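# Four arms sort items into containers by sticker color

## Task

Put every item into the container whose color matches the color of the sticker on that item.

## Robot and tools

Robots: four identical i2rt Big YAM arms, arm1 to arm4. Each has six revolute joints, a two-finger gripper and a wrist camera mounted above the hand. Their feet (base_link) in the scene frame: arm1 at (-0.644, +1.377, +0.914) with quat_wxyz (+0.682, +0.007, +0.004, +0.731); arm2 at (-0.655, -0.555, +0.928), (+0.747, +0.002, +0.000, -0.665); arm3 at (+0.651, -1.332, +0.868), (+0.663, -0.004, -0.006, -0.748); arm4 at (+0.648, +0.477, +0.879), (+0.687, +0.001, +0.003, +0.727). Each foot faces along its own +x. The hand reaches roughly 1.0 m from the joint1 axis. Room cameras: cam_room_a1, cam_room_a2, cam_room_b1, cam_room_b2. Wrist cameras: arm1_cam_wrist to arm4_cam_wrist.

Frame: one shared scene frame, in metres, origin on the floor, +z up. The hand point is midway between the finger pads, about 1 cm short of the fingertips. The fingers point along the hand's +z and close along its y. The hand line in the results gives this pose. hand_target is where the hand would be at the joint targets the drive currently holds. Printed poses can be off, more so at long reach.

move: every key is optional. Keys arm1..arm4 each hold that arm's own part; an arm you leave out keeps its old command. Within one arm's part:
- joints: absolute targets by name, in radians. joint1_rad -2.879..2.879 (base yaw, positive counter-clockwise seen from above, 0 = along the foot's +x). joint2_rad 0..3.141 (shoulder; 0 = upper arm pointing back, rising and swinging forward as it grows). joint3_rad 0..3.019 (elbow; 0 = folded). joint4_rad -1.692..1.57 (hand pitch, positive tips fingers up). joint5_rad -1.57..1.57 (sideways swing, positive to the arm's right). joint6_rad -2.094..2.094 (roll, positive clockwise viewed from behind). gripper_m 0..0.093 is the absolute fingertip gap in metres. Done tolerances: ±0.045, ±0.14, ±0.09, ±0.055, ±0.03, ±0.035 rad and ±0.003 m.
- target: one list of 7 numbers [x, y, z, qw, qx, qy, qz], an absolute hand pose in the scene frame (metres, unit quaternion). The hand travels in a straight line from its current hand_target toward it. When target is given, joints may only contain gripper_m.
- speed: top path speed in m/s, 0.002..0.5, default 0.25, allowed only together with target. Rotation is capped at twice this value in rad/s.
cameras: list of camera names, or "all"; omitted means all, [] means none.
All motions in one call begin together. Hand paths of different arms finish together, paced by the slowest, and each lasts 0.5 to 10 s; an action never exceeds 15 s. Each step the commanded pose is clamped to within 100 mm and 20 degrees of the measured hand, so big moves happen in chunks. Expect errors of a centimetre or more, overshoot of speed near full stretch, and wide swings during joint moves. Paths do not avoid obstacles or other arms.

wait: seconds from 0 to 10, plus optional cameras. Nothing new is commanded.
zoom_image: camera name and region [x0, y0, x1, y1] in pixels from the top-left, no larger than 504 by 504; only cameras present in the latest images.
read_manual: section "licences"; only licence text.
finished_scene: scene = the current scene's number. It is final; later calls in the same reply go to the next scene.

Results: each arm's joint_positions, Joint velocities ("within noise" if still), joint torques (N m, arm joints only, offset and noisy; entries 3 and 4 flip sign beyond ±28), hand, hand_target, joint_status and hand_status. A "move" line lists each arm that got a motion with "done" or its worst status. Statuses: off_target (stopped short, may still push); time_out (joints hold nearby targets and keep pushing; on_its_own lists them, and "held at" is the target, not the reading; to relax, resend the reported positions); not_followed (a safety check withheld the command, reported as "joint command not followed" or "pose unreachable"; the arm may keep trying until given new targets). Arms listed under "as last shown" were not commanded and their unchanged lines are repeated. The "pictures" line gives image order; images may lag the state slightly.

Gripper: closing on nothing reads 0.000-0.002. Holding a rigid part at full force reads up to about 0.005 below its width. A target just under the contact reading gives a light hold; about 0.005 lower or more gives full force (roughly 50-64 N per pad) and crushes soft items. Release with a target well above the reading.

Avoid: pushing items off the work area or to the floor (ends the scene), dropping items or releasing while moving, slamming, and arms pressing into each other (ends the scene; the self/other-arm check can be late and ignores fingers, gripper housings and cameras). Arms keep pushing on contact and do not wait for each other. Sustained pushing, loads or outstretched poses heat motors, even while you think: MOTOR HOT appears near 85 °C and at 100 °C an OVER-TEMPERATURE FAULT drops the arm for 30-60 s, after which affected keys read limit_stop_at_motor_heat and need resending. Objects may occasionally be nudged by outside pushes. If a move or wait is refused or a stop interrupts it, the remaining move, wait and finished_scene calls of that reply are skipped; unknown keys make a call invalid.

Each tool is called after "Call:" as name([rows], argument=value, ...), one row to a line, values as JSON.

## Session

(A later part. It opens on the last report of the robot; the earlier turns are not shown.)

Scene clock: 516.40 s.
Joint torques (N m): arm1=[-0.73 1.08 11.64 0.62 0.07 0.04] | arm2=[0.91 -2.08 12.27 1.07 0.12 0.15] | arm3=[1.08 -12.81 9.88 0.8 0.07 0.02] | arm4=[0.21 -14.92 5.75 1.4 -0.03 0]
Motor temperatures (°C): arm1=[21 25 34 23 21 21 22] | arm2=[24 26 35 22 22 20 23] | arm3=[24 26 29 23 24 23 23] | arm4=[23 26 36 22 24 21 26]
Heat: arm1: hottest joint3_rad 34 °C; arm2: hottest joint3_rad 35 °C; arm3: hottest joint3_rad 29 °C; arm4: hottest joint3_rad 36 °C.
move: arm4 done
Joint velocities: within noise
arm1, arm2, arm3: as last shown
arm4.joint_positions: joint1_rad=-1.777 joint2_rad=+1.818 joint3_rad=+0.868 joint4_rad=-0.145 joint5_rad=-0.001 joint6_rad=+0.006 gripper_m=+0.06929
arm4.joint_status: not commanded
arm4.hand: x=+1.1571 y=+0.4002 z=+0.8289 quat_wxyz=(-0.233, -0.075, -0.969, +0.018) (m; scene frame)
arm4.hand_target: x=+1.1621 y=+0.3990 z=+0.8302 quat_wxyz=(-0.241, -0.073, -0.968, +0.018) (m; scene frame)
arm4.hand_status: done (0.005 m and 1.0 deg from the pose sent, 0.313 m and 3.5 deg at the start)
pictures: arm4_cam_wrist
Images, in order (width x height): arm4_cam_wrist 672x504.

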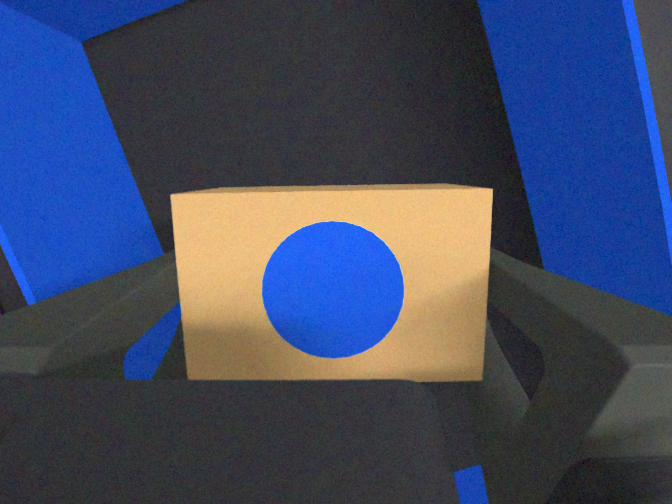

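Call:
move(arm4={"target":[1.162,0.399,0.765,0.2412,0.0728,0.9676,-0.0181],"speed":0.15}, cameras=["arm4_cam_wrist"])

Call:
move(arm4={"target":[1.162,0.399,0.745,0.2412,0.0728,0.9676,-0.0181],"speed":0.08}, cameras=["arm4_cam_wrist"])

Scene clock: 521.30 s.
Joint torques (N m): arm1=[-1.79 0.21 11.9 0.59 0.07 0.1] | arm2=[1.03 -1.96 12.27 1.05 0.13 0.15] | arm3=[1.26 -12.86 9.89 0.79 0.06 0.01] | arm4=[0.91 -16.09 4.44 1.31 -0.03 0]
Motor temperatures (°C): arm1=[21 25 34 23 21 21 22] | arm2=[24 26 35 22 22 20 23] | arm3=[24 26 29 23 24 23 23] | arm4=[23 26 35 22 24 21 26]
Heat: arm1: hottest joint3_rad 34 °C; arm2: hottest joint3_rad 35 °C; arm3: hottest joint3_rad 29 °C; arm4: hottest joint3_rad 35 °C.
move: arm4 done
Joint velocities: within noise
arm1, arm2, arm3: as last shown
arm4.joint_positions: joint1_rad=-1.777 joint2_rad=+1.982 joint3_rad=+0.868 joint4_rad=+0.025 joint5_rad=-0.001 joint6_rad=+0.006 gripper_m=+0.06929
arm4.joint_status: not commanded
arm4.hand: x=+1.1596 y=+0.3995 z=+0.7669 quat_wxyz=(-0.236, -0.075, -0.969, +0.018) (m; scene frame)
arm4.hand_target: x=+1.1620 y=+0.3990 z=+0.7650 quat_wxyz=(-0.241, -0.073, -0.968, +0.018) (m; scene frame)
arm4.hand_status: done (0.003 m and 0.6 deg from the pose sent, 0.064 m and 1.0 deg at the start)
pictures: arm4_cam_wrist
Images, in order (width x height): arm4_cam_wrist 672x504.

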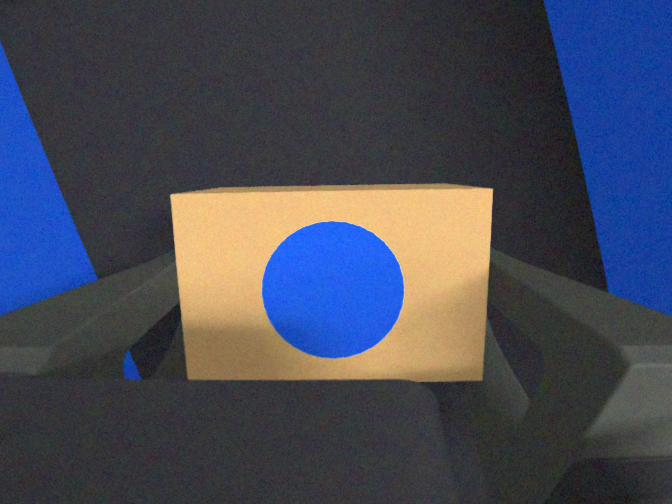

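Scene clock: 522.33 s.
Joint torques (N m): arm1=[-1.44 0.32 11.74 0.59 0.09 0.09] | arm2=[0.85 -2.02 12.31 1.1 0.12 0.15] | arm3=[1.32 -12.69 9.91 0.76 0.06 0.02] | arm4=[0.91 -15.44 4.46 1.37 -0.01 0.02]
Motor temperatures (°C): arm1=[21 25 34 23 21 21 22] | arm2=[24 26 35 22 22 20 23] | arm3=[24 26 29 23 24 23 23] | arm4=[23 26 35 22 24 21 26]
Heat: arm1: hottest joint3_rad 34 °C; arm2: hottest joint3_rad 35 °C; arm3: hottest joint3_rad 29 °C; arm4: hottest joint3_rad 35 °C.
move: arm4 done
Joint velocities: within noise
arm1, arm2, arm3: as last shown
arm4.joint_positions: joint1_rad=-1.777 joint2_rad=+2.024 joint3_rad=+0.868 joint4_rad=+0.075 joint5_rad=-0.001 joint6_rad=+0.006 gripper_m=+0.06929
arm4.joint_status: not commanded
arm4.hand: x=+1.1599 y=+0.3995 z=+0.7517 quat_wxyz=(-0.240, -0.075, -0.968, +0.019) (m; scene frame)
arm4.hand_target: x=+1.1619 y=+0.3990 z=+0.7451 quat_wxyz=(-0.241, -0.073, -0.968, +0.018) (m; scene frame)
arm4.hand_status: done (0.007 m and 0.3 deg from the pose sent, 0.022 m and 0.6 deg at the start)
pictures: arm4_cam_wrist
Images, in order (width x height): arm4_cam_wrist 672x504.

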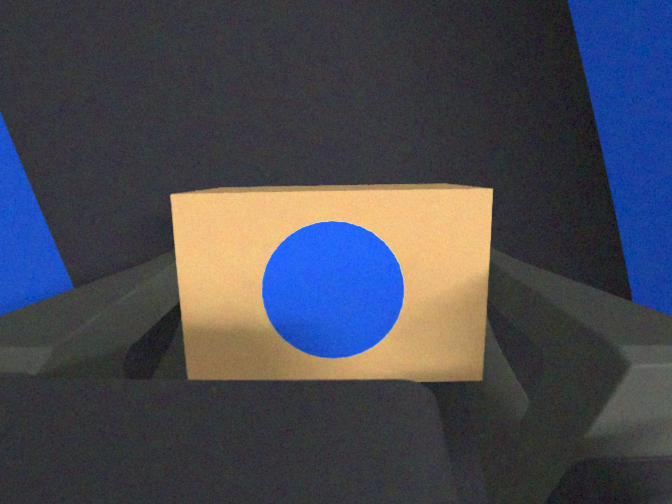

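Call:
move(arm4={"target":[1.162,0.399,0.728,0.2412,0.0728,0.9676,-0.0181],"speed":0.08}, cameras=[])

Call:
move(arm4={"target":[1.162,0.399,0.715,0.2412,0.0728,0.9676,-0.0181],"speed":0.08}, cameras=["arm4_cam_wrist"])

Scene clock: 527.17 s.
Joint torques (N m): arm1=[-1.61 0.26 11.95 0.59 0.09 0.04] | arm2=[0.85 -2.02 12.27 1.1 0.12 0.16] | arm3=[1.03 -12.63 9.94 0.76 0.06 0.01] | arm4=[0.21 -14.8 4.59 1.18 -0.03 0.01]
Motor temperatures (°C): arm1=[21 25 34 23 21 21 22] | arm2=[24 26 35 22 22 20 23] | arm3=[24 26 29 23 24 23 23] | arm4=[23 26 34 22 24 21 26]
Heat: arm1: hottest joint3_rad 34 °C; arm2: hottest joint3_rad 35 °C; arm3: hottest joint3_rad 29 °C; arm4: hottest joint3_rad 34 °C.
move: arm4 done
Joint velocities: within noise
arm1, arm2, arm3: as last shown
arm4.joint_positions: joint1_rad=-1.777 joint2_rad=+2.062 joint3_rad=+0.869 joint4_rad=+0.117 joint5_rad=-0.001 joint6_rad=+0.006 gripper_m=+0.06929
arm4.joint_status: not commanded
arm4.hand: x=+1.1590 y=+0.3995 z=+0.7376 quat_wxyz=(-0.242, -0.075, -0.967, +0.019) (m; scene frame)
arm4.hand_target: x=+1.1617 y=+0.3990 z=+0.7282 quat_wxyz=(-0.241, -0.073, -0.968, +0.018) (m; scene frame)
arm4.hand_status: done (0.010 m and 0.3 deg from the pose sent, 0.024 m and 0.3 deg at the start)
pictures: none
No camera images: "cameras" was empty.

Scene clock: 528.13 s.
Joint torques (N m): arm1=[-1.14 0.85 11.92 0.75 0.06 0.06] | arm2=[0.91 -2.08 12.27 1.07 0.12 0.15] | arm3=[1.32 -12.75 9.92 0.8 0.08 0.02] | arm4=[0.91 -12.86 4.98 1.1 -0.02 0]
Motor temperatures (°C): arm1=[21 25 34 23 21 21 22] | arm2=[24 26 35 22 22 20 23] | arm3=[24 26 29 23 24 23 23] | arm4=[23 26 34 22 24 21 26]
Heat: arm1: hottest joint3_rad 34 °C; arm2: hottest joint3_rad 35 °C; arm3: hottest joint3_rad 29 °C; arm4: hottest joint3_rad 34 °C.
move: arm4 off_target
Joint velocities: within noise
arm1, arm2, arm3: as last shown
arm4.joint_positions: joint1_rad=-1.777 joint2_rad=+2.071 joint3_rad=+0.869 joint4_rad=+0.152 joint5_rad=-0.001 joint6_rad=+0.006 gripper_m=+0.06929
arm4.joint_status: not commanded
arm4.hand: x=+1.1643 y=+0.3987 z=+0.7376 quat_wxyz=(-0.255, -0.075, -0.964, +0.020) (m; scene frame)
arm4.hand_target: x=+1.1609 y=+0.3991 z=+0.7160 quat_wxyz=(-0.241, -0.073, -0.968, +0.018) (m; scene frame)
arm4.hand_status: off_target (0.023 m and 1.6 deg from the pose sent, 0.023 m and 0.2 deg at the start)
pictures: arm4_cam_wrist
Images, in order (width x height): arm4_cam_wrist 672x504.

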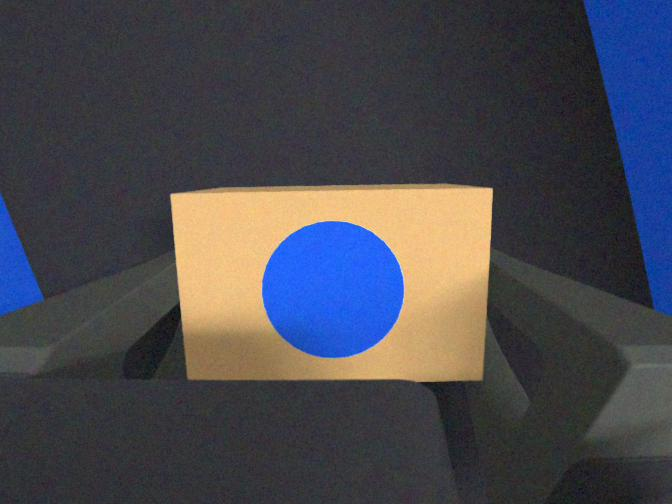

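Call:
move(arm4={"target":[1.162,0.399,0.732,0.2412,0.0728,0.9676,-0.0181],"speed":0.08}, cameras=[])

Call:
move(arm4={"joints":{"gripper_m":0.093}}, cameras=["arm4_cam_wrist"])

Call:
move(arm4={"target":[1.16,0.399,0.90,0.2412,0.0728,0.9676,-0.0181],"speed":0.2}, cameras=["arm4_cam_wrist"])

Scene clock: 533.13 s.
Joint torques (N m): arm1=[-1.08 -0.09 11.77 0.75 0.06 0.04] | arm2=[0.79 -1.96 12.3 1.1 0.12 0.15] | arm3=[1.26 -12.63 9.95 0.77 0.07 0.01] | arm4=[0.67 -16.5 4.38 -0.01 -0.01 0]
Motor temperatures (°C): arm1=[21 25 34 23 21 21 22] | arm2=[24 26 35 22 22 20 23] | arm3=[24 26 29 23 24 23 23] | arm4=[23 26 34 22 24 21 26]
Heat: arm1: hottest joint3_rad 34 °C; arm2: hottest joint3_rad 35 °C; arm3: hottest joint3_rad 29 °C; arm4: hottest joint3_rad 34 °C.
move: arm4 done
Joint velocities: within noise
arm1, arm2, arm3: as last shown
arm4.joint_positions: joint1_rad=-1.777 joint2_rad=+2.070 joint3_rad=+0.871 joint4_rad=+0.144 joint5_rad=-0.001 joint6_rad=+0.006 gripper_m=+0.06929
arm4.joint_status: not commanded
arm4.hand: x=+1.1641 y=+0.3987 z=+0.7375 quat_wxyz=(-0.252, -0.075, -0.965, +0.020) (m; scene frame)
arm4.hand_target: x=+1.1619 y=+0.3989 z=+0.7321 quat_wxyz=(-0.241, -0.073, -0.968, +0.018) (m; scene frame)
arm4.hand_status: done (0.006 m and 1.3 deg from the pose sent, 0.006 m and 1.6 deg at the start)
pictures: none
No camera images: "cameras" was empty.

Scene clock: 533.63 s.
Joint torques (N m): arm1=[-1.26 0.32 11.9 0.53 0.11 0.06] | arm2=[0.91 -2.02 12.29 1.1 0.12 0.16] | arm3=[1.32 -12.75 9.88 0.77 0.07 0.01] | arm4=[0.62 -16.09 4.27 0.23 0.04 -0.01]
Motor temperatures (°C): arm1=[21 25 34 23 21 21 22] | arm2=[23 26 35 22 22 20 23] | arm3=[24 26 29 23 24 23 23] | arm4=[23 26 34 22 24 21 26]
Heat: arm1: hottest joint3_rad 34 °C; arm2: hottest joint3_rad 35 °C; arm3: hottest joint3_rad 29 °C; arm4: hottest joint3_rad 34 °C.
move: arm4 done
Joint velocities: within noise
arm1.joint_positions: joint1_rad=-2.259 joint2_rad=+0.753 joint3_rad=+1.101 joint4_rad=-1.502 joint5_rad=-0.010 joint6_rad=-0.004 gripper_m=+0.08496
arm1.joint_status: not commanded
arm1.hand: x=-0.4337 y=+1.2320 z=+1.2550 quat_wxyz=(-0.191, -0.295, -0.934, +0.060) (m; scene frame)
arm1.hand_target: x=-0.4337 y=+1.2336 z=+1.2602 quat_wxyz=(-0.192, -0.293, -0.935, +0.060) (m; scene frame)
arm1.hand_status: not commanded
arm2.joint_positions: joint1_rad=+2.120 joint2_rad=+0.747 joint3_rad=+1.102 joint4_rad=-1.500 joint5_rad=-0.001 joint6_rad=-0.008 gripper_m=+0.08992
arm2.joint_status: not commanded
arm2.hand: x=-0.4593 y=-0.4023 z=+1.2756 quat_wxyz=(-0.201, +0.323, -0.922, -0.070) (m; scene frame)
arm2.hand_target: x=-0.4594 y=-0.4024 z=+1.2785 quat_wxyz=(-0.198, +0.320, -0.924, -0.069) (m; scene frame)
arm2.hand_status: not commanded
arm3: as last shown
arm4.joint_positions: joint1_rad=-1.777 joint2_rad=+2.070 joint3_rad=+0.872 joint4_rad=+0.139 joint5_rad=-0.002 joint6_rad=+0.006 gripper_m=+0.09290
arm4.joint_status: all done
arm4.hand: x=+1.1634 y=+0.3990 z=+0.7370 quat_wxyz=(-0.250, -0.074, -0.965, +0.019) (m; scene frame)
arm4.hand_target: x=+1.1619 y=+0.3989 z=+0.7321 quat_wxyz=(-0.241, -0.073, -0.968, +0.018) (m; scene frame)
arm4.hand_status: not commanded
pictures: arm4_cam_wrist
Images, in order (width x height): arm4_cam_wrist 672x504.

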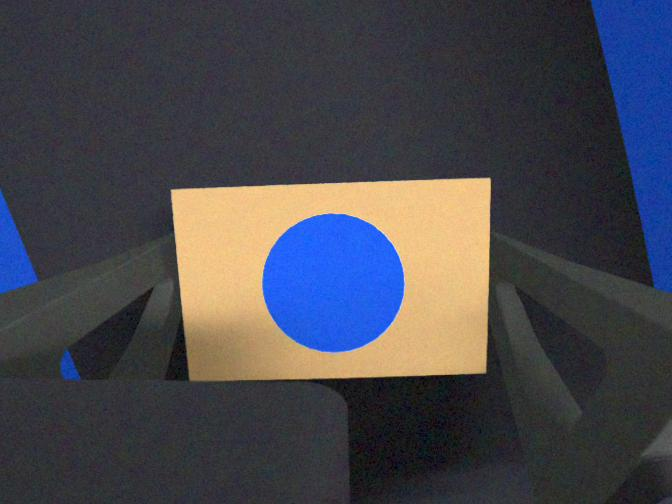

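Scene clock: 535.13 s.
Joint torques (N m): arm1=[-1.44 0.21 11.99 0.65 0.09 0.05] | arm2=[0.91 -2.02 12.27 1.09 0.13 0.16] | arm3=[1.26 -12.69 9.88 0.76 0.07 0] | arm4=[0.73 -14.68 9.28 0.49 -0.01 -0.01]
Motor temperatures (°C): arm1=[21 25 34 23 21 21 22] | arm2=[23 26 35 22 22 20 23] | arm3=[24 26 29 23 24 23 23] | arm4=[23 26 34 22 24 21 26]
Heat: arm1: hottest joint3_rad 34 °C; arm2: hottest joint3_rad 35 °C; arm3: hottest joint3_rad 29 °C; arm4: hottest joint3_rad 34 °C.
move: arm4 off_target
Joint velocities: within noise
arm1, arm2: as last shown
arm3.joint_positions: joint1_rad=+1.689 joint2_rad=+1.321 joint3_rad=+1.473 joint4_rad=-1.401 joint5_rad=-0.001 joint6_rad=-0.006 gripper_m=+0.09398
arm3.joint_status: not commanded
arm3.hand: x=+1.1000 y=-1.3282 z=+1.2068 quat_wxyz=(-0.161, +0.003, -0.987, +0.007) (m; scene frame)
arm3.hand_target: x=+1.1003 y=-1.3274 z=+1.2174 quat_wxyz=(-0.175, +0.001, -0.985, +0.007) (m; scene frame)
arm3.hand_status: not commanded
arm4.joint_positions: joint1_rad=-1.777 joint2_rad=+1.660 joint3_rad=+0.868 joint4_rad=-0.311 joint5_rad=-0.002 joint6_rad=+0.006 gripper_m=+0.09291
arm4.joint_status: not commanded
arm4.hand: x=+1.1445 y=+0.4025 z=+0.8873 quat_wxyz=(-0.229, -0.075, -0.970, +0.018) (m; scene frame)
arm4.hand_target: x=+1.1595 y=+0.3990 z=+0.9003 quat_wxyz=(-0.241, -0.073, -0.968, +0.018) (m; scene frame)
arm4.hand_status: off_target (0.020 m and 1.5 deg from the pose sent, 0.163 m and 1.1 deg at the start)
pictures: arm4_cam_wrist
Images, in order (width x height): arm4_cam_wrist 672x504.

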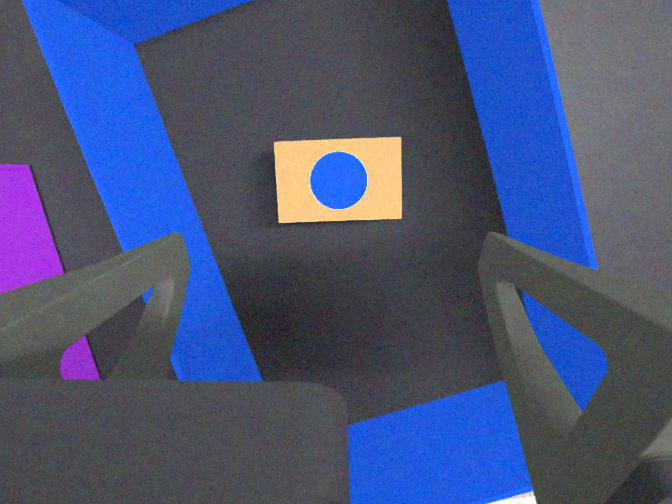

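Call:
move(arm4={"joints":{"joint2_rad":0.754,"joint3_rad":1.115,"joint4_rad":-1.45}}, cameras=[])

Call:
move(arm4={"joints":{"joint1_rad":0.913}}, cameras=["cam_room_b1"])

Scene clock: 542.80 s.
Joint torques (N m): arm1=[-1.38 0.38 11.7 0.62 0.08 0.03] | arm2=[0.91 -2.02 12.3 1.09 0.12 0.14] | arm3=[1.44 -12.69 9.91 0.77 0.07 0.01] | arm4=[0.44 -2.14 10.21 0.32 -0.03 -0.01]
Motor temperatures (°C): arm1=[21 25 34 23 21 21 22] | arm2=[23 26 35 22 22 20 23] | arm3=[24 26 30 23 24 23 23] | arm4=[23 26 34 22 24 21 26]
Heat: arm1: hottest joint3_rad 34 °C; arm2: hottest joint3_rad 35 °C; arm3: hottest joint3_rad 30 °C; arm4: hottest joint3_rad 34 °C.
move: arm4 done
Joint velocities: within noise
arm1, arm2, arm3: as last shown
arm4.joint_positions: joint1_rad=-1.777 joint2_rad=+0.750 joint3_rad=+1.096 joint4_rad=-1.439 joint5_rad=-0.002 joint6_rad=+0.006 gripper_m=+0.09291
arm4.joint_status: all done
arm4.hand: x=+0.9101 y=+0.4392 z=+1.2273 quat_wxyz=(-0.234, -0.075, -0.969, +0.018) (m; scene frame)
arm4.hand_target: x=+0.9101 y=+0.4388 z=+1.2343 quat_wxyz=(-0.236, -0.073, -0.969, +0.018) (m; scene frame)
arm4.hand_status: not commanded
pictures: none
No camera images: "cameras" was empty.

Scene clock: 545.13 s.
Joint torques (N m): arm1=[-1.14 0.73 11.7 0.62 0.11 0.02] | arm2=[0.97 -2.02 12.31 1.09 0.12 0.15] | arm3=[1.26 -12.75 9.92 0.81 0.07 0.01] | arm4=[0.85 -1.55 10.03 0.46 0.09 -0.01]
Motor temperatures (°C): arm1=[21 25 34 23 21 21 22] | arm2=[23 26 35 22 22 20 23] | arm3=[24 26 30 23 24 23 23] | arm4=[23 25 34 22 24 21 26]
Heat: arm1: hottest joint3_rad 34 °C; arm2: hottest joint3_rad 35 °C; arm3: hottest joint3_rad 30 °C; arm4: hottest joint3_rad 34 °C.
move: arm4 done
Joint velocities: within noise
arm1, arm2, arm3: as last shown
arm4.joint_positions: joint1_rad=+0.909 joint2_rad=+0.750 joint3_rad=+1.096 joint4_rad=-1.439 joint5_rad=-0.005 joint6_rad=+0.006 gripper_m=+0.09294
arm4.joint_status: all done
arm4.hand: x=+0.4325 y=+0.6281 z=+1.2290 quat_wxyz=(-0.065, +0.926, -0.292, -0.228) (m; scene frame)
arm4.hand_target: x=+0.4320 y=+0.6274 z=+1.2360 quat_wxyz=(-0.066, +0.927, -0.288, -0.230) (m; scene frame)
arm4.hand_status: not commanded
pictures: cam_room_b1
Images, in order (width x height): cam_room_b1 672x504.

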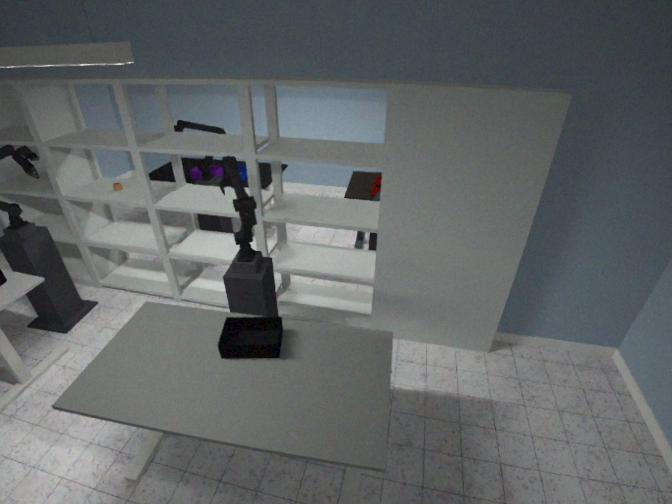

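Call:
move(arm4={"target":[0.009,0.914,1.105,0.0717,-0.9266,0.2877,0.2310],"speed":0.3}, cameras=["arm4_cam_wrist"])

Scene clock: 552.53 s.
Joint torques (N m): arm1=[-1.2 -0.03 11.99 0.81 0.08 0.04] | arm2=[0.85 -2.14 12.29 1.1 0.13 0.15] | arm3=[1.26 -12.69 9.91 0.77 0.06 0.01] | arm4=[1.67 -23.53 12.94 0.36 0.21 0.02]
Motor temperatures (°C): arm1=[21 25 34 23 21 21 22] | arm2=[23 26 35 22 22 20 23] | arm3=[24 26 30 23 24 23 23] | arm4=[23 25 36 22 24 21 25]
Heat: arm1: hottest joint3_rad 34 °C; arm2: hottest joint3_rad 35 °C; arm3: hottest joint3_rad 30 °C; arm4: hottest joint3_rad 36 °C.
move: arm4 off_target
Joint velocities: within noise
arm1, arm2, arm3: as last shown
arm4.joint_positions: joint1_rad=+0.910 joint2_rad=+2.099 joint3_rad=+2.124 joint4_rad=-1.132 joint5_rad=+0.004 joint6_rad=+0.006 gripper_m=+0.09294
arm4.joint_status: not commanded
arm4.hand: x=+0.0214 y=+0.9127 z=+1.0939 quat_wxyz=(-0.068, +0.928, -0.293, -0.221) (m; scene frame)
arm4.hand_target: x=+0.0097 y=+0.9136 z=+1.1048 quat_wxyz=(-0.072, +0.926, -0.288, -0.232) (m; scene frame)
arm4.hand_status: off_target (0.017 m and 1.4 deg from the pose sent, 0.526 m and 1.0 deg at the start)
pictures: arm4_cam_wrist
Images, in order (width x height): arm4_cam_wrist 672x504.

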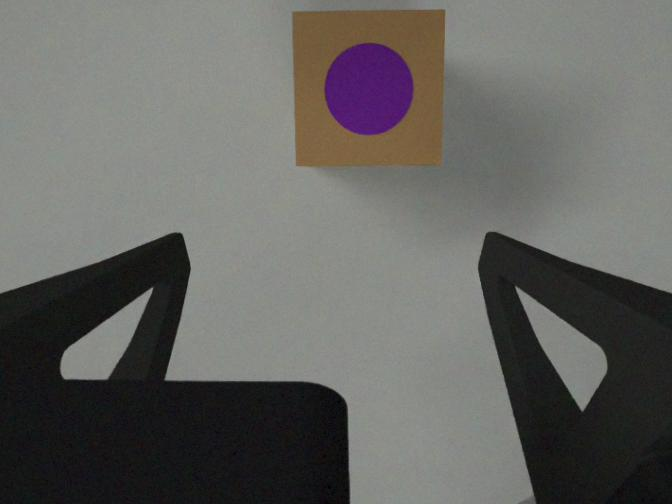

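Call:
move(arm4={"target":[-0.018,0.954,1.075,0.0717,-0.9266,0.2877,0.2310],"speed":0.15}, cameras=["arm4_cam_wrist"])

Scene clock: 564.23 s.
Joint torques (N m): arm1=[-1.14 0.26 11.85 0.61 0.08 0.07] | arm2=[0.97 -2.14 12.29 1.09 0.12 0.15] | arm3=[1.2 -12.63 9.95 0.76 0.07 0.01] | arm4=[0.26 -25.05 12.9 0.32 -0.03 -0.08]
Motor temperatures (°C): arm1=[21 25 34 23 21 21 22] | arm2=[23 26 35 22 22 20 23] | arm3=[24 26 30 23 24 23 23] | arm4=[23 27 36 22 24 21 25]
Heat: arm1: hottest joint3_rad 34 °C; arm2: hottest joint3_rad 35 °C; arm3: hottest joint3_rad 30 °C; arm4: hottest joint3_rad 36 °C.
move: arm4 off_target
Joint velocities: within noise
arm1, arm2, arm3: as last shown
arm4.joint_positions: joint1_rad=+0.902 joint2_rad=+2.267 joint3_rad=+2.351 joint4_rad=-1.181 joint5_rad=+0.000 joint6_rad=-0.004 gripper_m=+0.09294
arm4.joint_status: not commanded
arm4.hand: x=-0.0133 y=+0.9438 z=+1.0713 quat_wxyz=(-0.069, +0.927, -0.292, -0.225) (m; scene frame)
arm4.hand_target: x=-0.0174 y=+0.9536 z=+1.0749 quat_wxyz=(-0.072, +0.926, -0.288, -0.232) (m; scene frame)
arm4.hand_status: off_target (0.012 m and 0.9 deg from the pose sent, 0.060 m and 1.4 deg at the start)
pictures: arm4_cam_wrist
Images, in order (width x height): arm4_cam_wrist 672x504.

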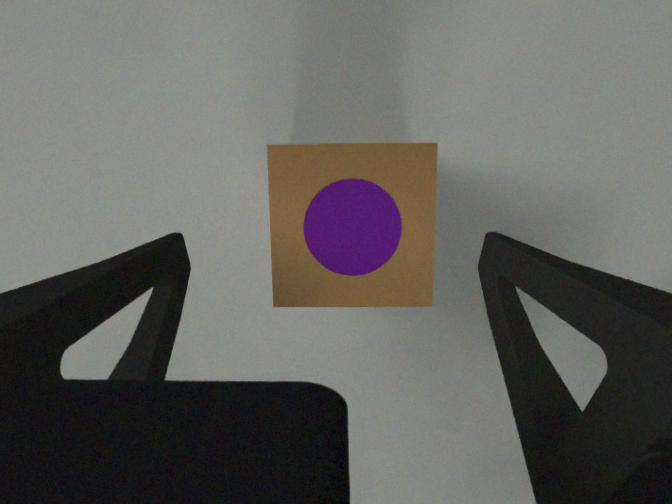

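Call:
move(arm4={"target":[-0.014,0.959,1.012,0.0717,-0.9266,0.2877,0.2310],"speed":0.1}, cameras=["arm4_cam_wrist"])

Scene clock: 568.70 s.
Joint torques (N m): arm1=[-1.08 0.09 11.77 0.84 0.09 0.06] | arm2=[0.85 -2.02 12.26 1.1 0.12 0.16] | arm3=[1.32 -12.75 9.92 0.77 0.07 0.01] | arm4=[0.15 -26.17 9.1 1.32 -0.06 -0.09]
Motor temperatures (°C): arm1=[21 25 34 23 21 21 22] | arm2=[23 26 35 22 22 20 23] | arm3=[24 26 30 23 24 23 23] | arm4=[23 27 37 22 24 21 25]
Heat: arm1: hottest joint3_rad 34 °C; arm2: hottest joint3_rad 35 °C; arm3: hottest joint3_rad 30 °C; arm4: hottest joint3_rad 37 °C.
move: arm4 off_target
Joint velocities: within noise
arm1, arm2, arm3: as last shown
arm4.joint_positions: joint1_rad=+0.893 joint2_rad=+2.267 joint3_rad=+2.231 joint4_rad=-1.042 joint5_rad=-0.004 joint6_rad=-0.012 gripper_m=+0.09294
arm4.joint_status: not commanded
arm4.hand: x=-0.0142 y=+0.9521 z=+1.0278 quat_wxyz=(-0.072, +0.925, -0.291, -0.234) (m; scene frame)
arm4.hand_target: x=-0.0136 y=+0.9586 z=+1.0120 quat_wxyz=(-0.072, +0.927, -0.288, -0.231) (m; scene frame)
arm4.hand_status: off_target (0.017 m and 0.6 deg from the pose sent, 0.061 m and 0.9 deg at the start)
pictures: arm4_cam_wrist
Images, in order (width x height): arm4_cam_wrist 672x504.

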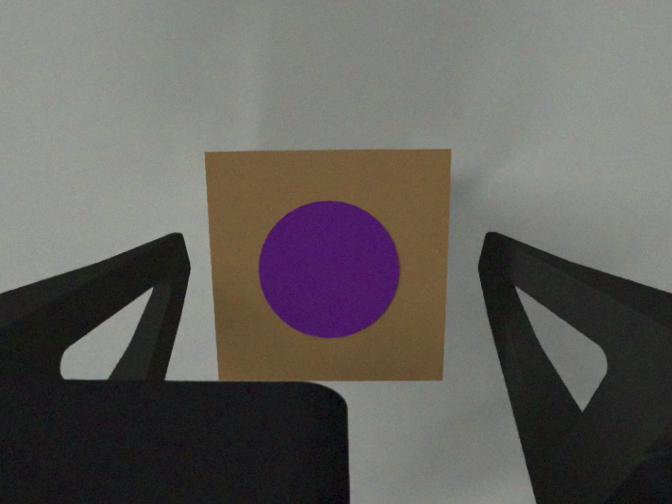

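Call:
move(arm4={"target":[-0.013,0.957,0.998,0.0717,-0.9266,0.2877,0.2310],"speed":0.1}, cameras=[])

Call:
move(arm4={"joints":{"gripper_m":0.045}}, cameras=["arm4_cam_wrist"])

Scene clock: 573.50 s.
Joint torques (N m): arm1=[-0.85 0.79 11.89 0.55 0.03 0.05] | arm2=[0.85 -2.02 12.33 1.09 0.12 0.16] | arm3=[1.26 -12.63 9.91 0.79 0.07 0.01] | arm4=[0.44 -25.7 8.95 1.36 -0.02 -0.05]
Motor temperatures (°C): arm1=[21 25 34 23 21 21 22] | arm2=[23 26 35 22 22 20 23] | arm3=[24 26 30 23 24 23 23] | arm4=[23 28 37 22 24 21 25]
Heat: arm1: hottest joint3_rad 34 °C; arm2: hottest joint3_rad 35 °C; arm3: hottest joint3_rad 30 °C; arm4: hottest joint3_rad 37 °C.
move: arm4 off_target
Joint velocities: within noise
arm1, arm2, arm3: as last shown
arm4.joint_positions: joint1_rad=+0.893 joint2_rad=+2.267 joint3_rad=+2.192 joint4_rad=-1.003 joint5_rad=-0.004 joint6_rad=-0.013 gripper_m=+0.09294
arm4.joint_status: not commanded
arm4.hand: x=-0.0136 y=+0.9515 z=+1.0128 quat_wxyz=(-0.072, +0.925, -0.291, -0.234) (m; scene frame)
arm4.hand_target: x=-0.0127 y=+0.9567 z=+0.9980 quat_wxyz=(-0.072, +0.927, -0.288, -0.231) (m; scene frame)
arm4.hand_status: off_target (0.016 m and 0.5 deg from the pose sent, 0.030 m and 0.6 deg at the start)
pictures: none
No camera images: "cameras" was empty.

Scene clock: 574.10 s.
Joint torques (N m): arm1=[-0.97 -0.03 11.82 0.66 0.06 0.02] | arm2=[1.03 -2.02 12.27 1.1 0.12 0.16] | arm3=[1.2 -12.81 9.89 0.76 0.07 0.01] | arm4=[0.5 -26.05 8.96 1.22 -0.02 -0.06]
Motor temperatures (°C): arm1=[21 25 34 23 21 21 22] | arm2=[23 26 35 22 22 20 23] | arm3=[24 26 30 23 24 23 23] | arm4=[22 28 37 22 24 21 25]
Heat: arm1: hottest joint3_rad 34 °C; arm2: hottest joint3_rad 35 °C; arm3: hottest joint3_rad 30 °C; arm4: hottest joint3_rad 37 °C.
move: arm4 off_target
Joint velocities: within noise
arm1.joint_positions: joint1_rad=-2.259 joint2_rad=+0.753 joint3_rad=+1.101 joint4_rad=-1.502 joint5_rad=-0.010 joint6_rad=-0.004 gripper_m=+0.08496
arm1.joint_status: not commanded
arm1.hand: x=-0.4337 y=+1.2320 z=+1.2550 quat_wxyz=(-0.191, -0.295, -0.934, +0.060) (m; scene frame)
arm1.hand_target: x=-0.4337 y=+1.2336 z=+1.2602 quat_wxyz=(-0.192, -0.293, -0.935, +0.060) (m; scene frame)
arm1.hand_status: not commanded
arm2.joint_positions: joint1_rad=+2.120 joint2_rad=+0.747 joint3_rad=+1.102 joint4_rad=-1.500 joint5_rad=-0.001 joint6_rad=-0.008 gripper_m=+0.08992
arm2.joint_status: not commanded
arm2.hand: x=-0.4593 y=-0.4023 z=+1.2756 quat_wxyz=(-0.201, +0.323, -0.922, -0.070) (m; scene frame)
arm2.hand_target: x=-0.4594 y=-0.4024 z=+1.2785 quat_wxyz=(-0.198, +0.320, -0.924, -0.069) (m; scene frame)
arm2.hand_status: not commanded
arm3: as last shown
arm4.joint_positions: joint1_rad=+0.893 joint2_rad=+2.267 joint3_rad=+2.192 joint4_rad=-1.002 joint5_rad=-0.004 joint6_rad=-0.014 gripper_m=+0.05321
arm4.joint_status: gripper_m off_target (ended at +0.05323, target +0.04500)
arm4.hand: x=-0.0137 y=+0.9516 z=+1.0129 quat_wxyz=(-0.072, +0.925, -0.290, -0.235) (m; scene frame)
arm4.hand_target: x=-0.0127 y=+0.9567 z=+0.9980 quat_wxyz=(-0.072, +0.927, -0.288, -0.231) (m; scene frame)
arm4.hand_status: not commanded
pictures: arm4_cam_wrist
Images, in order (width x height): arm4_cam_wrist 672x504.

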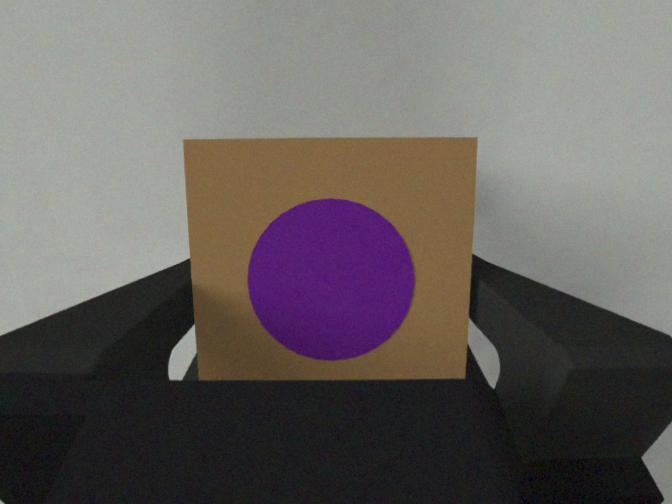

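Call:
move(arm4={"target":[0.02,0.925,1.085,0.0717,-0.9266,0.2877,0.2310],"speed":0.15}, cameras=[])

Call:
move(arm4={"target":[0.33,0.697,1.10,0.0717,-0.9266,0.2877,0.2310],"speed":0.3}, cameras=["arm4_cam_wrist"])

Call:
move(arm4={"joints":{"joint2_rad":0.754,"joint3_rad":1.115,"joint4_rad":-1.45}}, cameras=[])

Call:
move(arm4={"joints":{"joint1_rad":-1.133}}, cameras=[])

Call:
move(arm4={"joints":{"joint2_rad":1.34,"joint3_rad":1.3,"joint4_rad":-1.05}}, cameras=["arm4_cam_wrist"])

Scene clock: 588.70 s.
Joint torques (N m): arm1=[-0.67 0.44 11.9 0.8 0.12 0.04] | arm2=[0.85 -2.02 12.26 1.06 0.12 0.15] | arm3=[1.2 -12.63 9.91 0.83 0.07 0.02] | arm4=[0.85 -26.11 9.18 0.44 0.13 0.03]
Motor temperatures (°C): arm1=[21 25 34 23 21 21 22] | arm2=[23 25 35 22 22 20 23] | arm3=[24 26 30 23 24 23 23] | arm4=[22 29 36 22 24 21 26]
Heat: arm1: hottest joint3_rad 34 °C; arm2: hottest joint3_rad 35 °C; arm3: hottest joint3_rad 30 °C; arm4: hottest joint3_rad 36 °C.
move: arm4 done
Joint velocities: within noise
arm1, arm2: as last shown
arm3.joint_positions: joint1_rad=+1.689 joint2_rad=+1.321 joint3_rad=+1.473 joint4_rad=-1.401 joint5_rad=-0.001 joint6_rad=-0.006 gripper_m=+0.09398
arm3.joint_status: not commanded
arm3.hand: x=+1.1000 y=-1.3282 z=+1.2068 quat_wxyz=(-0.161, +0.003, -0.987, +0.007) (m; scene frame)
arm3.hand_target: x=+1.1003 y=-1.3274 z=+1.2174 quat_wxyz=(-0.175, +0.001, -0.985, +0.007) (m; scene frame)
arm3.hand_status: not commanded
arm4.joint_positions: joint1_rad=+0.893 joint2_rad=+2.111 joint3_rad=+2.114 joint4_rad=-1.077 joint5_rad=-0.004 joint6_rad=-0.014 gripper_m=+0.05321
arm4.joint_status: not commanded
arm4.hand: x=+0.0195 y=+0.9283 z=+1.0853 quat_wxyz=(-0.072, +0.925, -0.290, -0.235) (m; scene frame)
arm4.hand_target: x=+0.0199 y=+0.9250 z=+1.0851 quat_wxyz=(-0.072, +0.927, -0.288, -0.231) (m; scene frame)
arm4.hand_status: done (0.003 m and 0.6 deg from the pose sent, 0.084 m and 0.5 deg at the start)
pictures: none
No camera images: "cameras" was empty.

Scene clock: 590.60 s.
Joint torques (N m): arm1=[-1.79 0.5 11.86 0.72 0.06 0.02] | arm2=[0.73 -1.96 12.33 1.09 0.12 0.15] | arm3=[1.38 -12.75 9.88 0.79 0.06 0] | arm4=[1.38 -6.48 9.17 0.58 0.19 0.17]
Motor temperatures (°C): arm1=[21 25 34 23 21 21 22] | arm2=[23 25 35 22 22 20 23] | arm3=[24 26 30 23 24 23 23] | arm4=[22 29 36 22 24 21 26]
Heat: arm1: hottest joint3_rad 34 °C; arm2: hottest joint3_rad 35 °C; arm3: hottest joint3_rad 30 °C; arm4: hottest joint3_rad 36 °C.
move: arm4 done
Joint velocities: within noise
arm1, arm2, arm3: as last shown
arm4.joint_positions: joint1_rad=+0.908 joint2_rad=+1.046 joint3_rad=+0.906 joint4_rad=-0.929 joint5_rad=+0.004 joint6_rad=-0.012 gripper_m=+0.05321
arm4.joint_status: not commanded
arm4.hand: x=+0.3312 y=+0.6998 z=+1.1035 quat_wxyz=(-0.075, +0.926, -0.285, -0.238) (m; scene frame)
arm4.hand_target: x=+0.3301 y=+0.6970 z=+1.1000 quat_wxyz=(-0.072, +0.927, -0.288, -0.231) (m; scene frame)
arm4.hand_status: done (0.005 m and 1.0 deg from the pose sent, 0.387 m and 0.6 deg at the start)
pictures: arm4_cam_wrist
Images, in order (width x height): arm4_cam_wrist 672x504.

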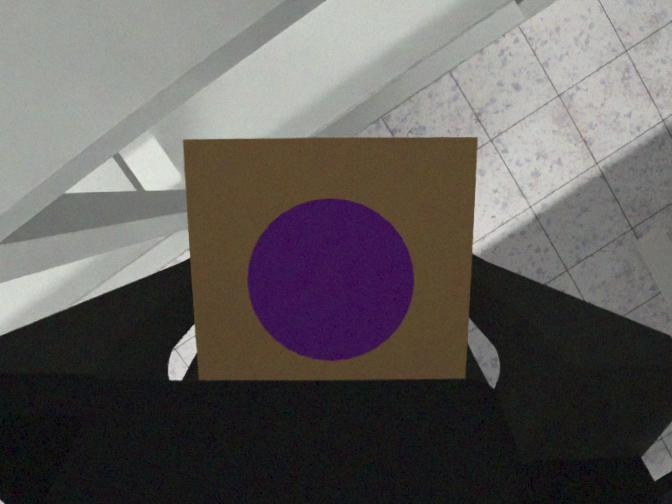

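Scene clock: 591.87 s.
Joint torques (N m): arm1=[-1.44 0.21 11.73 0.68 0.06 0.05] | arm2=[1.03 -1.96 12.27 1.1 0.13 0.16] | arm3=[1.32 -12.75 9.88 0.8 0.07 0.01] | arm4=[1.14 -1.73 9.83 0.44 0.19 0.17]
Motor temperatures (°C): arm1=[21 25 34 23 21 21 22] | arm2=[23 25 35 22 22 20 23] | arm3=[24 26 30 23 24 23 23] | arm4=[22 29 36 22 24 21 26]
Heat: arm1: hottest joint3_rad 34 °C; arm2: hottest joint3_rad 35 °C; arm3: hottest joint3_rad 30 °C; arm4: hottest joint3_rad 36 °C.
move: arm4 done
Joint velocities: within noise
arm1, arm2, arm3: as last shown
arm4.joint_positions: joint1_rad=+0.908 joint2_rad=+0.753 joint3_rad=+1.100 joint4_rad=-1.440 joint5_rad=+0.004 joint6_rad=-0.012 gripper_m=+0.05321
arm4.joint_status: all done
arm4.hand: x=+0.4332 y=+0.6300 z=+1.2301 quat_wxyz=(-0.072, +0.928, -0.286, -0.226) (m; scene frame)
arm4.hand_target: x=+0.4326 y=+0.6283 z=+1.2360 quat_wxyz=(-0.071, +0.927, -0.288, -0.229) (m; scene frame)
arm4.hand_status: not commanded
pictures: none
No camera images: "cameras" was empty.

Scene clock: 593.90 s.
Joint torques (N m): arm1=[-1.55 0.38 11.77 0.54 0.07 0.1] | arm2=[0.97 -1.96 12.31 1.05 0.13 0.16] | arm3=[1.2 -12.75 9.88 0.8 0.06 0.01] | arm4=[0.32 -1.9 9.77 0.43 0.07 0.18]
Motor temperatures (°C): arm1=[21 25 34 23 21 21 22] | arm2=[23 25 35 22 22 20 23] | arm3=[24 26 30 23 24 23 23] | arm4=[22 29 36 22 24 21 26]
Heat: arm1: hottest joint3_rad 34 °C; arm2: hottest joint3_rad 35 °C; arm3: hottest joint3_rad 30 °C; arm4: hottest joint3_rad 36 °C.
move: arm4 done
Joint velocities: within noise
arm1, arm2, arm3: as last shown
arm4.joint_positions: joint1_rad=-1.129 joint2_rad=+0.753 joint3_rad=+1.100 joint4_rad=-1.440 joint5_rad=+0.007 joint6_rad=-0.011 gripper_m=+0.05325
arm4.joint_status: all done
arm4.hand: x=+0.8824 y=+0.6032 z=+1.2281 quat_wxyz=(-0.228, +0.244, -0.941, -0.052) (m; scene frame)
arm4.hand_target: x=+0.8824 y=+0.6022 z=+1.2340 quat_wxyz=(-0.230, +0.236, -0.943, -0.054) (m; scene frame)
arm4.hand_status: not commanded
pictures: none
No camera images: "cameras" was empty.

Scene clock: 595.23 s.
Joint torques (N m): arm1=[-1.73 0.44 11.77 0.65 0.09 0.07] | arm2=[0.91 -2.14 12.27 1.06 0.12 0.15] | arm3=[1.32 -12.75 9.89 0.76 0.08 0.01] | arm4=[0.15 -14.27 10.41 1.14 0.08 0.18]
Motor temperatures (°C): arm1=[21 25 34 23 21 21 22] | arm2=[23 25 35 22 22 20 23] | arm3=[24 26 30 23 24 23 23] | arm4=[22 28 36 22 24 21 26]
Heat: arm1: hottest joint3_rad 34 °C; arm2: hottest joint3_rad 35 °C; arm3: hottest joint3_rad 30 °C; arm4: hottest joint3_rad 36 °C.
move: arm4 done
Joint velocities: within noise
arm1, arm2, arm3: as last shown
arm4.joint_positions: joint1_rad=-1.129 joint2_rad=+1.355 joint3_rad=+1.282 joint4_rad=-1.066 joint5_rad=+0.007 joint6_rad=-0.011 gripper_m=+0.05325
arm4.joint_status: all done
arm4.hand: x=+1.0813 y=+0.7112 z=+1.1399 quat_wxyz=(-0.206, +0.245, -0.946, -0.047) (m; scene frame)
arm4.hand_target: x=+1.0871 y=+0.7125 z=+1.1577 quat_wxyz=(-0.229, +0.236, -0.943, -0.054) (m; scene frame)
arm4.hand_status: not commanded
pictures: arm4_cam_wrist
Images, in order (width x height): arm4_cam_wrist 672x504.

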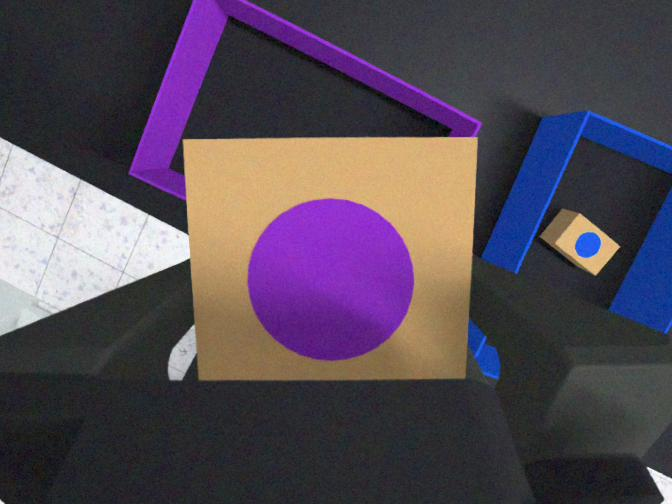

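Call:
move(arm4={"target":[1.102,0.760,0.83,0.2326,-0.2666,0.9330,0.0665],"speed":0.25}, cameras=["arm4_cam_wrist"])

Call:
move(arm4={"target":[1.104,0.761,0.752,0.2326,-0.2666,0.9330,0.0665],"speed":0.15}, cameras=["arm4_cam_wrist"])

Scene clock: 604.97 s.
Joint torques (N m): arm1=[-1.55 0.56 11.75 0.59 0.04 0.01] | arm2=[0.85 -2.08 12.29 1.06 0.13 0.15] | arm3=[1.32 -12.86 9.94 0.75 0.07 0.02] | arm4=[1.32 -16.15 5.86 1.29 -0.01 0.14]
Motor temperatures (°C): arm1=[21 25 34 23 21 21 22] | arm2=[23 25 35 22 22 20 23] | arm3=[24 26 30 23 24 23 23] | arm4=[22 28 36 22 24 21 26]
Heat: arm1: hottest joint3_rad 34 °C; arm2: hottest joint3_rad 35 °C; arm3: hottest joint3_rad 30 °C; arm4: hottest joint3_rad 36 °C.
move: arm4 done
Joint velocities: within noise
arm1, arm2, arm3: as last shown
arm4.joint_positions: joint1_rad=-1.077 joint2_rad=+1.843 joint3_rad=+0.913 joint4_rad=-0.165 joint5_rad=+0.003 joint6_rad=-0.011 gripper_m=+0.05325
arm4.joint_status: not commanded
arm4.hand: x=+1.1000 y=+0.7533 z=+0.8283 quat_wxyz=(-0.225, +0.269, -0.935, -0.060) (m; scene frame)
arm4.hand_target: x=+1.1020 y=+0.7601 z=+0.8301 quat_wxyz=(-0.233, +0.267, -0.933, -0.067) (m; scene frame)
arm4.hand_status: done (0.007 m and 1.2 deg from the pose sent, 0.314 m and 4.8 deg at the start)
pictures: arm4_cam_wrist
Images, in order (width x height): arm4_cam_wrist 672x504.

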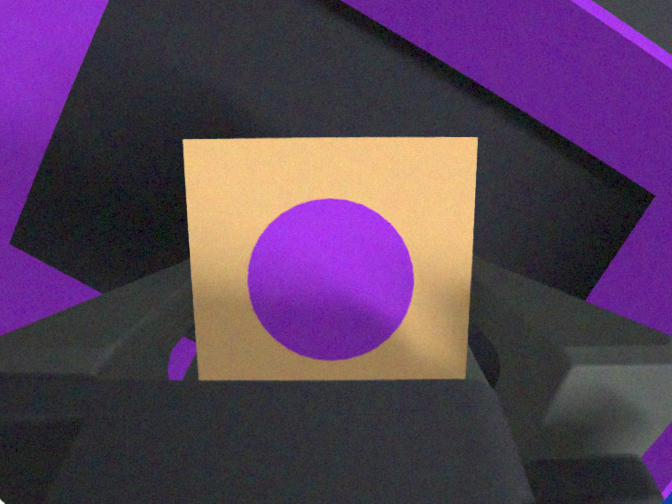

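Scene clock: 606.13 s.
Joint torques (N m): arm1=[-1.2 0.85 11.63 0.62 0.08 0.05] | arm2=[0.91 -1.96 12.25 1.09 0.12 0.16] | arm3=[1.14 -12.69 9.88 0.77 0.05 0.02] | arm4=[1.32 -17.26 5.01 1.5 -0.02 0.16]
Motor temperatures (°C): arm1=[21 25 34 23 21 21 22] | arm2=[23 25 35 22 22 20 23] | arm3=[24 26 30 23 24 23 23] | arm4=[22 28 36 22 24 21 26]
Heat: arm1: hottest joint3_rad 34 °C; arm2: hottest joint3_rad 35 °C; arm3: hottest joint3_rad 30 °C; arm4: hottest joint3_rad 36 °C.
move: arm4 done
Joint velocities: within noise
arm1, arm2, arm3: as last shown
arm4.joint_positions: joint1_rad=-1.077 joint2_rad=+2.036 joint3_rad=+0.913 joint4_rad=+0.027 joint5_rad=+0.003 joint6_rad=-0.011 gripper_m=+0.05325
arm4.joint_status: not commanded
arm4.hand: x=+1.0997 y=+0.7531 z=+0.7516 quat_wxyz=(-0.224, +0.269, -0.935, -0.060) (m; scene frame)
arm4.hand_target: x=+1.1039 y=+0.7611 z=+0.7522 quat_wxyz=(-0.233, +0.267, -0.933, -0.067) (m; scene frame)
arm4.hand_status: done (0.009 m and 1.2 deg from the pose sent, 0.077 m and 1.2 deg at the start)
pictures: arm4_cam_wrist
Images, in order (width x height): arm4_cam_wrist 672x504.

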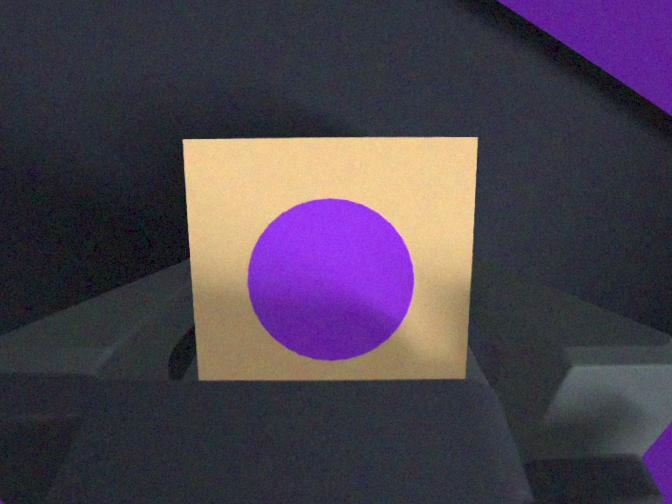

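Call:
move(arm4={"target":[1.104,0.761,0.727,0.2326,-0.2666,0.9330,0.0665],"speed":0.08}, cameras=[])

Scene clock: 608.80 s.
Joint torques (N m): arm1=[-0.91 0.21 11.78 0.75 0.12 0.05] | arm2=[0.79 -2.08 12.3 1.06 0.12 0.16] | arm3=[1.26 -12.75 9.91 0.73 0.06 0.03] | arm4=[0.97 -15.03 5.34 1.42 0.08 0.1]
Motor temperatures (°C): arm1=[21 25 34 23 21 21 22] | arm2=[23 25 35 22 22 20 23] | arm3=[24 26 30 23 24 23 23] | arm4=[22 27 36 22 24 21 26]
Heat: arm1: hottest joint3_rad 34 °C; arm2: hottest joint3_rad 35 °C; arm3: hottest joint3_rad 30 °C; arm4: hottest joint3_rad 36 °C.
move: arm4 off_target
Joint velocities: within noise
arm1.joint_positions: joint1_rad=-2.259 joint2_rad=+0.753 joint3_rad=+1.101 joint4_rad=-1.502 joint5_rad=-0.010 joint6_rad=-0.004 gripper_m=+0.08496
arm1.joint_status: not commanded
arm1.hand: x=-0.4337 y=+1.2320 z=+1.2550 quat_wxyz=(-0.191, -0.295, -0.934, +0.060) (m; scene frame)
arm1.hand_target: x=-0.4337 y=+1.2336 z=+1.2602 quat_wxyz=(-0.192, -0.293, -0.935, +0.060) (m; scene frame)
arm1.hand_status: not commanded
arm2.joint_positions: joint1_rad=+2.120 joint2_rad=+0.747 joint3_rad=+1.102 joint4_rad=-1.500 joint5_rad=-0.001 joint6_rad=-0.008 gripper_m=+0.08992
arm2.joint_status: not commanded
arm2.hand: x=-0.4593 y=-0.4023 z=+1.2756 quat_wxyz=(-0.201, +0.323, -0.922, -0.070) (m; scene frame)
arm2.hand_target: x=-0.4594 y=-0.4024 z=+1.2785 quat_wxyz=(-0.198, +0.320, -0.924, -0.069) (m; scene frame)
arm2.hand_status: not commanded
arm3: as last shown
arm4.joint_positions: joint1_rad=-1.077 joint2_rad=+2.076 joint3_rad=+0.914 joint4_rad=+0.087 joint5_rad=+0.001 joint6_rad=-0.009 gripper_m=+0.05325
arm4.joint_status: not commanded
arm4.hand: x=+1.1021 y=+0.7549 z=+0.7381 quat_wxyz=(-0.234, +0.268, -0.932, -0.064) (m; scene frame)
arm4.hand_target: x=+1.1035 y=+0.7607 z=+0.7272 quat_wxyz=(-0.233, +0.267, -0.933, -0.066) (m; scene frame)
arm4.hand_status: off_target (0.013 m and 0.3 deg from the pose sent, 0.026 m and 1.2 deg at the start)
pictures: none
No camera images: "cameras" was empty.

Call:
move(arm4={"joints":{"gripper_m":0.085}}, cameras=["arm4_cam_wrist"])

Call:
move(arm4={"target":[1.085,0.745,0.90,0.2326,-0.2666,0.9330,0.0665],"speed":0.2}, cameras=["arm4_cam_wrist"])

Call:
move(arm4={"joints":{"joint2_rad":1.32,"joint3_rad":1.467,"joint4_rad":-1.385}}, cameras=["arm4_cam_wrist"])

Scene clock: 614.93 s.
Joint torques (N m): arm1=[-1.61 1.03 11.73 0.65 0.06 0.06] | arm2=[0.91 -1.96 12.3 1.07 0.12 0.16] | arm3=[1.03 -12.63 9.96 0.79 0.07 0.01] | arm4=[1.2 -14.39 5.35 1.18 0.05 0.17]
Motor temperatures (°C): arm1=[21 25 34 23 21 21 22] | arm2=[23 25 35 22 22 20 23] | arm3=[24 26 30 23 24 23 23] | arm4=[22 27 35 22 24 21 26]
Heat: arm1: hottest joint3_rad 34 °C; arm2: hottest joint3_rad 35 °C; arm3: hottest joint3_rad 30 °C; arm4: hottest joint3_rad 35 °C.
move: arm4 done
Joint velocities: within noise
arm1, arm2: as last shown
arm3.joint_positions: joint1_rad=+1.689 joint2_rad=+1.321 joint3_rad=+1.473 joint4_rad=-1.401 joint5_rad=-0.001 joint6_rad=-0.006 gripper_m=+0.09398
arm3.joint_status: not commanded
arm3.hand: x=+1.1000 y=-1.3282 z=+1.2068 quat_wxyz=(-0.161, +0.003, -0.987, +0.007) (m; scene frame)
arm3.hand_target: x=+1.1003 y=-1.3274 z=+1.2174 quat_wxyz=(-0.175, +0.001, -0.985, +0.007) (m; scene frame)
arm3.hand_status: not commanded
arm4.joint_positions: joint1_rad=-1.077 joint2_rad=+2.078 joint3_rad=+0.914 joint4_rad=+0.088 joint5_rad=+0.001 joint6_rad=-0.009 gripper_m=+0.08492
arm4.joint_status: all done
arm4.hand: x=+1.1017 y=+0.7549 z=+0.7371 quat_wxyz=(-0.233, +0.268, -0.933, -0.064) (m; scene frame)
arm4.hand_target: x=+1.1035 y=+0.7608 z=+0.7272 quat_wxyz=(-0.233, +0.267, -0.933, -0.066) (m; scene frame)
arm4.hand_status: not commanded
pictures: arm4_cam_wrist
Images, in order (width x height): arm4_cam_wrist 672x504.

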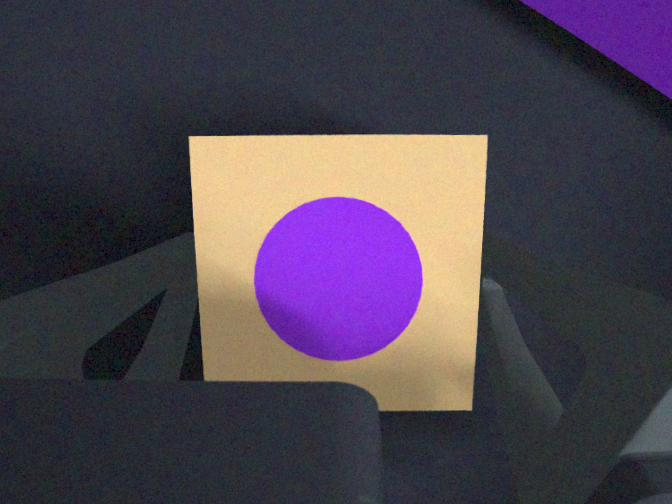

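Scene clock: 616.43 s.
Joint torques (N m): arm1=[-0.56 0.38 11.7 0.54 0.06 0.03] | arm2=[0.91 -2.08 12.3 1.09 0.12 0.15] | arm3=[1.26 -12.81 9.89 0.76 0.07 0.01] | arm4=[0.85 -14.74 6.84 0.42 -0.03 0.09]
Motor temperatures (°C): arm1=[21 25 34 23 21 21 22] | arm2=[23 25 35 22 22 20 23] | arm3=[24 26 30 23 24 23 23] | arm4=[22 27 35 22 24 21 26]
Heat: arm1: hottest joint3_rad 34 °C; arm2: hottest joint3_rad 35 °C; arm3: hottest joint3_rad 30 °C; arm4: hottest joint3_rad 35 °C.
move: arm4 done
Joint velocities: within noise
arm1, arm2, arm3: as last shown
arm4.joint_positions: joint1_rad=-1.077 joint2_rad=+1.645 joint3_rad=+0.887 joint4_rad=-0.306 joint5_rad=-0.001 joint6_rad=-0.009 gripper_m=+0.08492
arm4.joint_status: not commanded
arm4.hand: x=+1.0865 y=+0.7460 z=+0.9016 quat_wxyz=(-0.239, +0.268, -0.931, -0.066) (m; scene frame)
arm4.hand_target: x=+1.0850 y=+0.7451 z=+0.9000 quat_wxyz=(-0.233, +0.267, -0.933, -0.066) (m; scene frame)
arm4.hand_status: done (0.002 m and 0.7 deg from the pose sent, 0.164 m and 0.3 deg at the start)
pictures: arm4_cam_wrist
Images, in order (width x height): arm4_cam_wrist 672x504.

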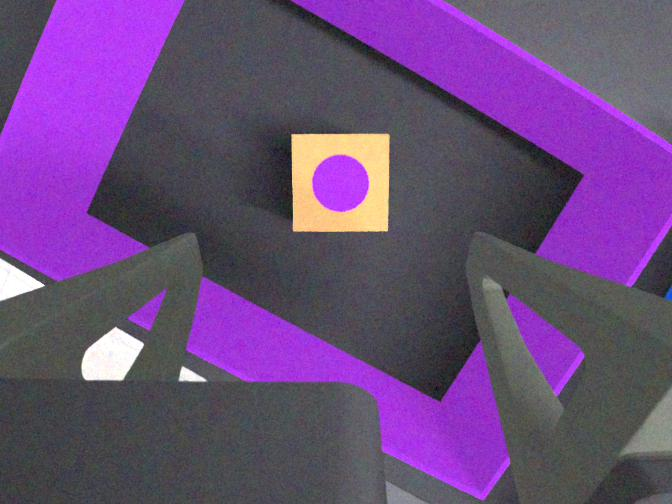

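Scene clock: 618.03 s.
Joint torques (N m): arm1=[-0.97 0.38 11.95 0.81 0.08 0.01] | arm2=[0.91 -2.02 12.31 1.1 0.12 0.16] | arm3=[1.26 -12.69 9.88 0.77 0.07 0.02] | arm4=[0.73 -11.4 10 0.18 -0.03 0.08]
Motor temperatures (°C): arm1=[21 24 35 23 21 21 22] | arm2=[23 25 35 22 22 20 23] | arm3=[24 26 30 23 24 23 23] | arm4=[22 27 35 22 24 21 26]
Heat: arm1: hottest joint3_rad 35 °C; arm2: hottest joint3_rad 35 °C; arm3: hottest joint3_rad 30 °C; arm4: hottest joint3_rad 35 °C.
move: arm4 done
Joint velocities: within noise
arm1, arm2, arm3: as last shown
arm4.joint_positions: joint1_rad=-1.077 joint2_rad=+1.311 joint3_rad=+1.452 joint4_rad=-1.374 joint5_rad=-0.001 joint6_rad=-0.009 gripper_m=+0.08492
arm4.joint_status: all done
arm4.hand: x=+1.0331 y=+0.7134 z=+1.2124 quat_wxyz=(-0.160, +0.272, -0.948, -0.044) (m; scene frame)
arm4.hand_target: x=+1.0347 y=+0.7145 z=+1.2142 quat_wxyz=(-0.156, +0.271, -0.949, -0.045) (m; scene frame)
arm4.hand_status: not commanded
pictures: arm4_cam_wrist
Images, in order (width x height): arm4_cam_wrist 672x504.

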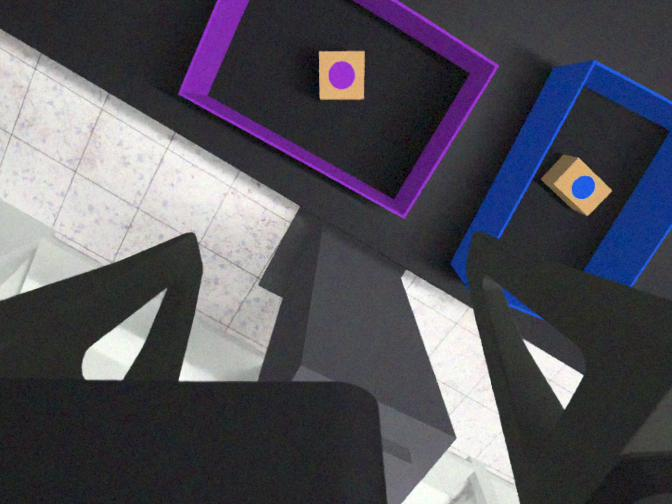

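Call:
finished_scene(scene=1)

The scene is finished: the task was done.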